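# Place the strawberry cake in the white basket

## Task

Get the strawberry cake inside the white basket, leaving the basket and every other object roughly in their starting places, and finish with the robot touching none of them.

## Robot and tools

Robot: two 6-joint arms, left_arm and right_arm, each ending in a parallel-finger gripper with a wrist camera. Calibrated base origins in the scene frame: left_arm at (-0.026, +0.301, 0) m, right_arm at (+0.053, -0.333, 0) m. Both are turned only slightly about z.

Scene frame: the origin sits at table-top height, halfway between the two nominal bases. +x points out over the table, +z points up, and left_arm is on the +y side. Arm names do not match left or right in the images. Reported gripper positions (m) and quaternions (wxyz) use this frame and can be off by a few cm, more when the arm is stretched far.

Joint order, per arm: waist, shoulder, elbow, wrist pitch, wrist yaw, wrist roll. Stated ranges in rad: waist -2.618..3.054, shoulder 0..3.142, elbow 0..3.142, wrist pitch -1.571..1.571, wrist yaw -1.571..1.571, wrist roll -2.094..2.094. Wrist yaw has its sign flipped relative to the URDF in everything you send and read. Real limits may sit up to 0.059 rad either side of these.

Row layout (shared by execute_actions and move): one flat list of 14 numbers, each in [-1, 1], covering both arms even when only one moves. Positions 1-6 are left_arm joint offsets, 7 is the left opening; 8-13 are right_arm joint offsets, 14 is the right opening. Joint entries are scaled offsets measured from the arm's Joint targets as they were when the action (or move) began, not positions and not relative to the previous row. Scale: 1.0 equals 2.224 rad for waist, shoulder and elbow, and 8.485 rad for the three wrist joints. The opening entry is absolute: +1 fully open, -1 shut. To leave a gripper unchanged, repeat its present command (0 is itself a command, half-open).

execute_actions(actions, cameras): actions is a list of actions; each action is a list of 1 to 15 rows, each row run for one 1/30 s step; if fewer than 15 rows, the final row repeats to fill 15 steps (0.5 s per action). Re-sending the same offset in a later action moves the joint further. An action asking a joint more than 0.059 rad beyond its range is rejected for both arms; a malformed or out-of-range first action rejects the whole call. An empty actions list just returns state and images.

move(target, speed, blend, opening_speed, blocking, cameras): target is one 14-number row or a list of up to 15 rows; every row is an offset from the same starting Joint targets. Joints interpolate together, so the hand traces a curve, with no collision avoidance. speed: rad/s for the joint with the farthest to go, 0.01 to 12.57, default 0.5, one value or one per target. blend: corner-rounding radius in rad for lists. opening_speed: rate of the finger command on the -1..+1 scale per second, at least 0.2; use a low value to close gently on the cake. Paths take at least 0.5 s and are cut off after 10 s. blocking=false returns after about 0.5 s while motion continues. The result adds a move: line such as done, off_target (resting more than 0.035 rad from target), moving, held or fault, plus limits=held if steps were withheld. done does not prove nothing is being touched.

wait(seconds 0..10): lets time pass holding commands. stop(): brakes a running move. zoom_image(camera, region [x0,y0,x1,y1] in pixels, at most 504x504) enlarges part of the latest image. finished_scene(scene 1..3) ends the scene irreversibly. read_manual gives licence texts only.

Cameras: cam_head_left, cam_head_right, cam_left_wrist, cam_right_wrist, each 672x504. The cameras argument selects which are returned: omitted/null/["all"] gives all, [] gives none; an unknown name voids the call.

Result lines: Joint positions and Joint velocities list each arm's six joints (rad, rad/s) then the finger-pad gap (m; 0.094 when fully open). Joint targets are what your next offsets count from. Tool commands shows current gripper commands. grip_measured is opening on the command scale (reads a little wide when empty, narrower than a hard part under full squeeze); grip_effort_nm is gripper motor effort, negative meaning closing, not pad force. Joint torques follow joint order, include gravity, and joints 1-3 wrap past ±28 N m. "joint sent to its limit" means a joint was clamped at its end; "joint command not followed" means a clearance check altered targets. MOTOR HOT warns of heating; OVER-TEMPERATURE FAULT folds and disables that arm.

Gripper geometry: fingers point along its +z axis and close along its y axis; the reported position is the midpoint between the pads, about 1 cm behind the tips.

Motion limits: each joint target may lead its measured angle by at most 0.339 rad (first three joints) or 2.2 rad (wrists), and targets placing the hand more than 200 mm from where it is get scaled back, so big motions need several actions. If an arm is pushing on something or was dragged, command targets back past its measured positions.

Avoid: dropping or flinging the cake, releasing while moving, fast impacts, hard presses, the arms striking or gripping each other, shoving the basket or other items out of place, and anything leaving the table. Squeezing the soft cake hard crushes it. Holding loads or stretched poses for long heats motors. To release, command an opening well above grip_measured, then lift clear so nothing is touched at the end.

Each tool is called as name(argument=value, ...) on one line, values as JSON.

## Session

execute_actions(actions=[])

Scene clock: 0.00 s.
left_arm: end_effector_position=(+0.3701, +0.3334, +0.1050) grip_measured=+1.000 grip_effort_nm=n/a end_effector_quat_wxyz=(+0.593, -0.053, +0.803, +0.032) | right_arm: end_effector_position=(+0.4655, -0.3440, +0.1221) grip_measured=+1.000 grip_effort_nm=n/a end_effector_quat_wxyz=(+0.618, +0.034, +0.785, -0.032)
Joint positions: left_arm=[0.018 1.543 0.359 0.885 0.068 -0.032 0.094] | right_arm=[0.01 1.573 0.405 0.93 -0.111 0.019 0.094]
Joint velocities: within noise
Joint torques (N m): no reading
Motor temperatures (°C): left_arm=[22 24 22 21 23 19 23] | right_arm=[23 22 22 26 23 21 20]
Heat: left arm: 24 °C; right arm: 26 °C.
Joint targets: left_arm=[0.018 1.538 0.364 0.880 0.068 -0.032] | right_arm=[0.010 1.570 0.408 0.918 -0.112 0.019]
Tool commands: left_gripper/opening=+1.0 right_gripper/opening=+1.0

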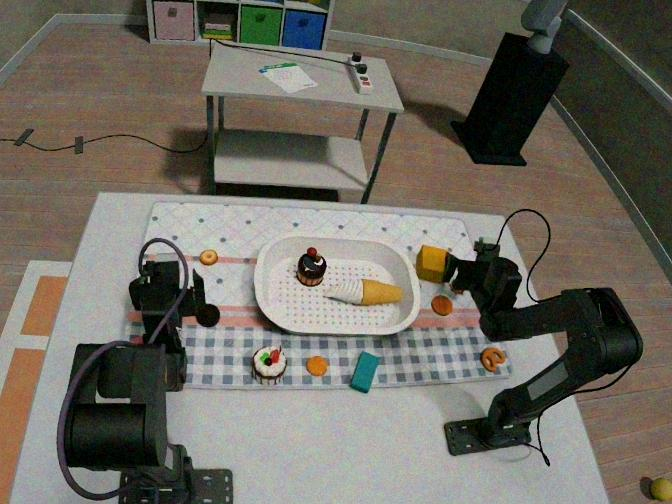

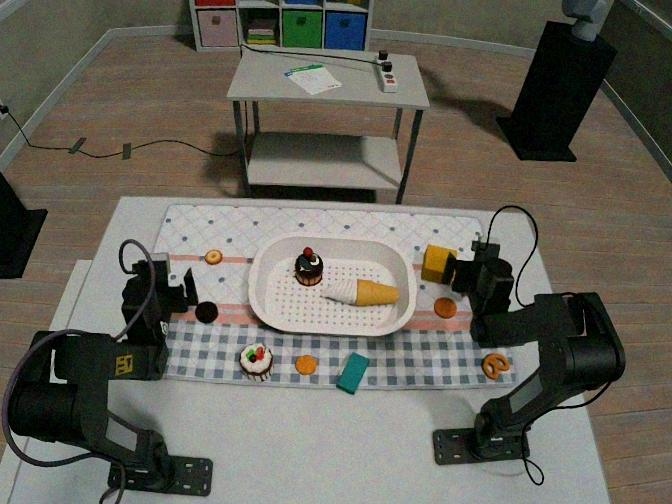

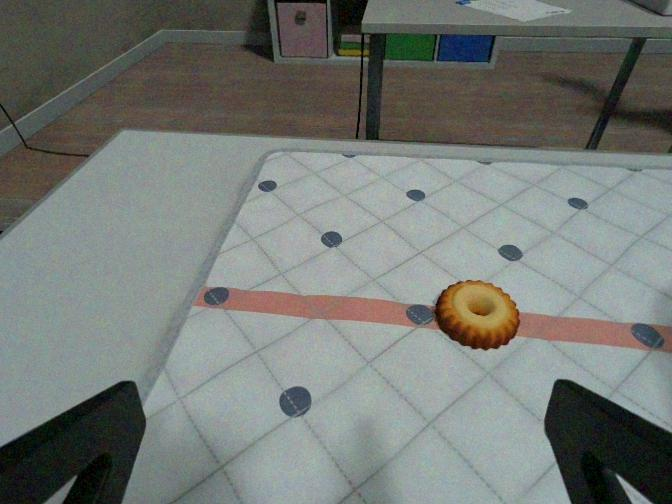

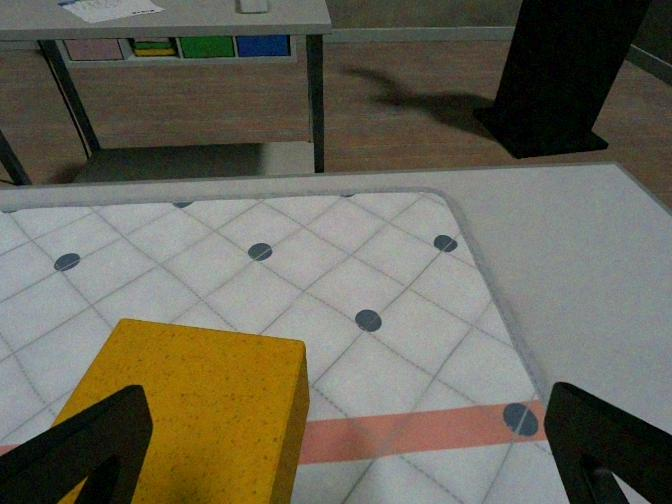

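move(target=[[-0.07,-0.1428,0.2779,-0.1,-0.008,0.0038,1,0,0,0,0,0,0,1],[-0.3013,-0.1428,0.2779,-0.2092,-0.008,0.0038,1,0,0,0,0,0,0,1]], speed=1.6, blend=0.2, cameras=["cam_left_wrist"])

Scene clock: 11.23 s.
left_arm: end_effector_position=(+0.2114, +0.1344, +0.1423) grip_measured=+1.000 grip_effort_nm=0.002 end_effector_quat_wxyz=(+0.215, +0.292, +0.929, -0.067) | right_arm: end_effector_position=(+0.4655, -0.3440, +0.1221) grip_measured=+1.000 grip_effort_nm=0.027 end_effector_quat_wxyz=(+0.618, +0.034, +0.785, -0.032)
Joint positions: left_arm=[-0.647 1.219 0.975 -0.872 0.003 -0.006 0.094] | right_arm=[0.01 1.573 0.405 0.93 -0.111 0.019 0.094]
Joint velocities: within noise
Joint torques (N m): left_arm=[-0.43 -3.07 6.8 1 -0.02 0.09] | right_arm=[0.05 -5 6.61 1.54 -0.04 -0.01]
Motor temperatures (°C): left_arm=[22 25 23 24 23 19 23] | right_arm=[23 22 23 29 23 21 20]
Heat: left arm: 25 °C; right arm: 29 °C.
Joint targets: left_arm=[-0.652 1.220 0.982 -0.895 0.000 0.000] | right_arm=[0.010 1.570 0.408 0.918 -0.112 0.019]
move: done
Images, in order (width x height): cam_left_wrist 672x504.

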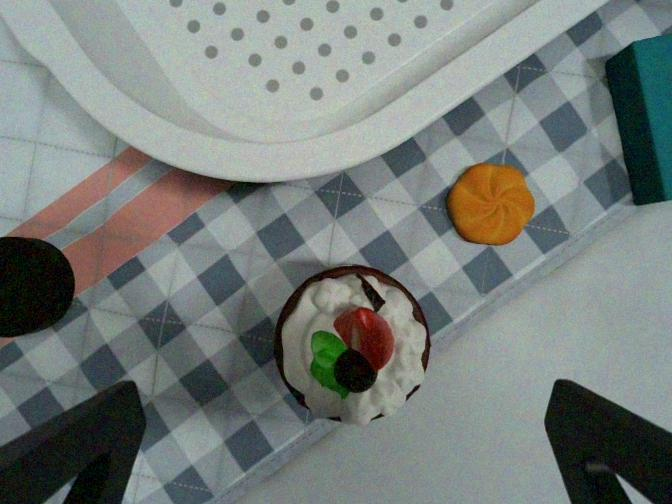

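move(target=[[0,0.0517,-0.1574,0.0541,0,0,1,0,0,0,0,0,0,1],[0,0.0517,-0.1574,0.0541,0,0,0.3,0,0,0,0,0,0,1],[0,0,0,0,0,0,0.3,0,0,0,0,0,0,1],[0.0603,0.295,0.2873,0.0019,0,0,0.3,0,0,0,0,0,0,1]], speed=[0.7,0.5,0.8,0.9], blend=[0,0,0.1,0], opening_speed=1, cameras=["cam_left_wrist","cam_head_right"])

Scene clock: 26.53 s.
left_arm: end_effector_position=(+0.3710, +0.0902, +0.1314) grip_measured=+0.410 grip_effort_nm=-1.028 end_effector_quat_wxyz=(+0.198, +0.234, +0.951, -0.051) | right_arm: end_effector_position=(+0.4655, -0.3440, +0.1221) grip_measured=+1.000 grip_effort_nm=0.032 end_effector_quat_wxyz=(+0.618, +0.034, +0.785, -0.032)
Joint positions: left_arm=[-0.519 1.873 1.587 -0.874 -0.003 -0.006 0.066] | right_arm=[0.01 1.573 0.405 0.93 -0.111 0.019 0.094]
Joint velocities: within noise
Joint torques (N m): left_arm=[0.13 -9.25 8.96 1.08 0.03 0.09] | right_arm=[0.03 -5.03 6.6 1.54 -0.06 -0.01]
Motor temperatures (°C): left_arm=[22 25 24 24 23 19 23] | right_arm=[23 22 24 31 23 21 20]
Heat: left arm: 25 °C; right arm: 31 °C.
Joint targets: left_arm=[-0.518 1.876 1.621 -0.879 0.000 0.000] | right_arm=[0.010 1.570 0.408 0.918 -0.112 0.019]
move: done
Images, in order (width x height): cam_head_right 672x504, cam_left_wrist 672x504.

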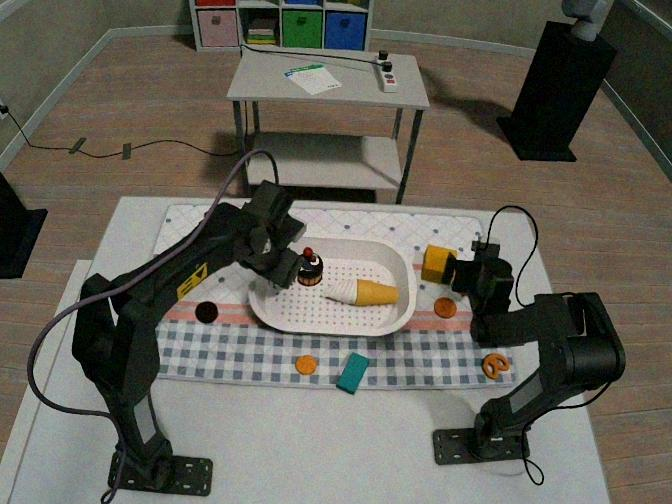

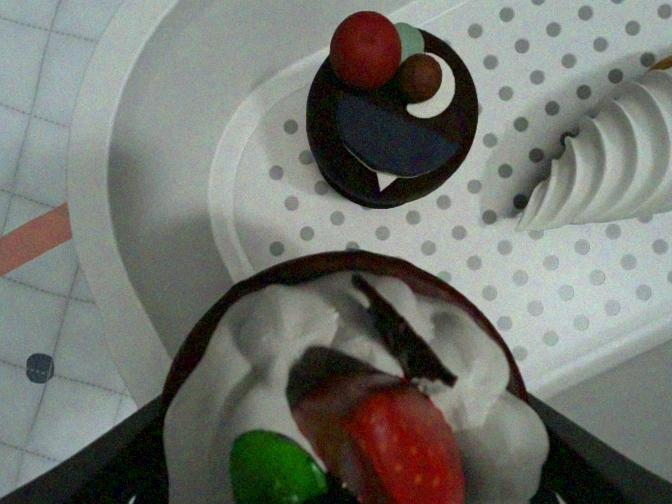

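move(target=[[-0.0135,0.033,-0.09,0.03,0,0,0.3,0,0,0,0,0,0,1],[-0.0135,0.0454,-0.1295,0.0456,0,0,0.3,0,0,0,0,0,0,1],[-0.0135,0.0454,-0.1407,0.048,0,0,0.3,0,0,0,0,0,0,1],[-0.0135,0.0454,-0.1407,0.048,0,0,0.68,0,0,0,0,0,0,1],[-0.0135,-0.0791,-0.0994,0.0046,0,0,0.68,0,0,0,0,0,0,1]], speed=[0.5,0.2,0.15,0.3,0.5], opening_speed=0.6, cameras=["cam_left_wrist","cam_head_right"])

Scene clock: 39.67 s.
left_arm: end_effector_position=(+0.3289, +0.0983, +0.1272) grip_measured=+0.678 grip_effort_nm=0.115 end_effector_quat_wxyz=(+0.198, +0.250, +0.946, -0.055) | right_arm: end_effector_position=(+0.4655, -0.3440, +0.1221) grip_measured=+1.000 grip_effort_nm=0.027 end_effector_quat_wxyz=(+0.618, +0.034, +0.785, -0.032)
Joint positions: left_arm=[-0.55 1.716 1.376 -0.817 -0.004 -0.002 0.079] | right_arm=[0.01 1.573 0.405 0.93 -0.111 0.019 0.094]
Joint velocities: within noise
Joint torques (N m): left_arm=[0.17 -9.28 8.12 0.93 0.03 0.04] | right_arm=[0.03 -5.01 6.61 1.54 -0.05 0]
Motor temperatures (°C): left_arm=[22 28 24 24 23 19 23] | right_arm=[22 22 24 32 23 21 20]
Heat: left arm: 28 °C; right arm: 32 °C.
Joint targets: left_arm=[-0.548 1.701 1.400 -0.840 0.000 0.000] | right_arm=[0.010 1.570 0.408 0.918 -0.112 0.019]
move: done; target 4's new numbers were sent with left_arm's wrist pitch 0.036 rad from that target
Images, in order (width x height): cam_head_right 672x504, cam_left_wrist 672x504.

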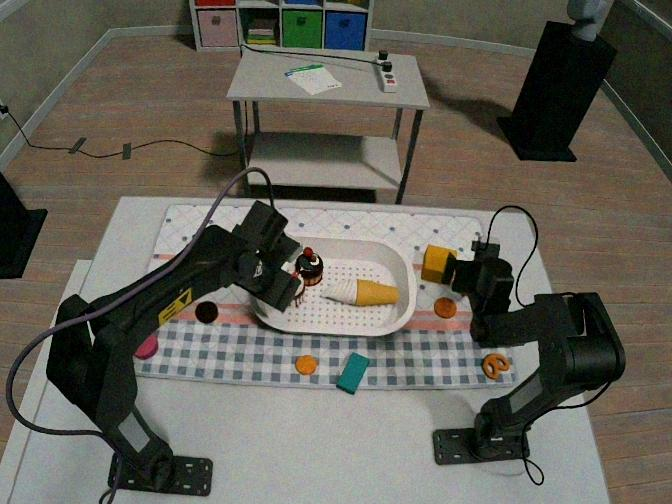

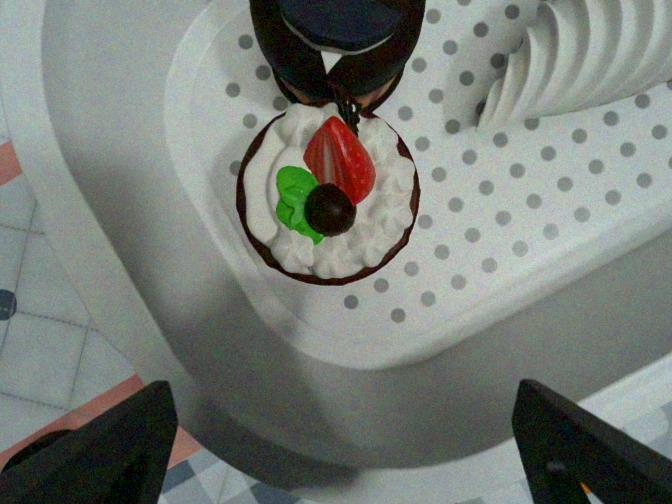

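finished_scene(scene=3)

The scene is finished: the task was done.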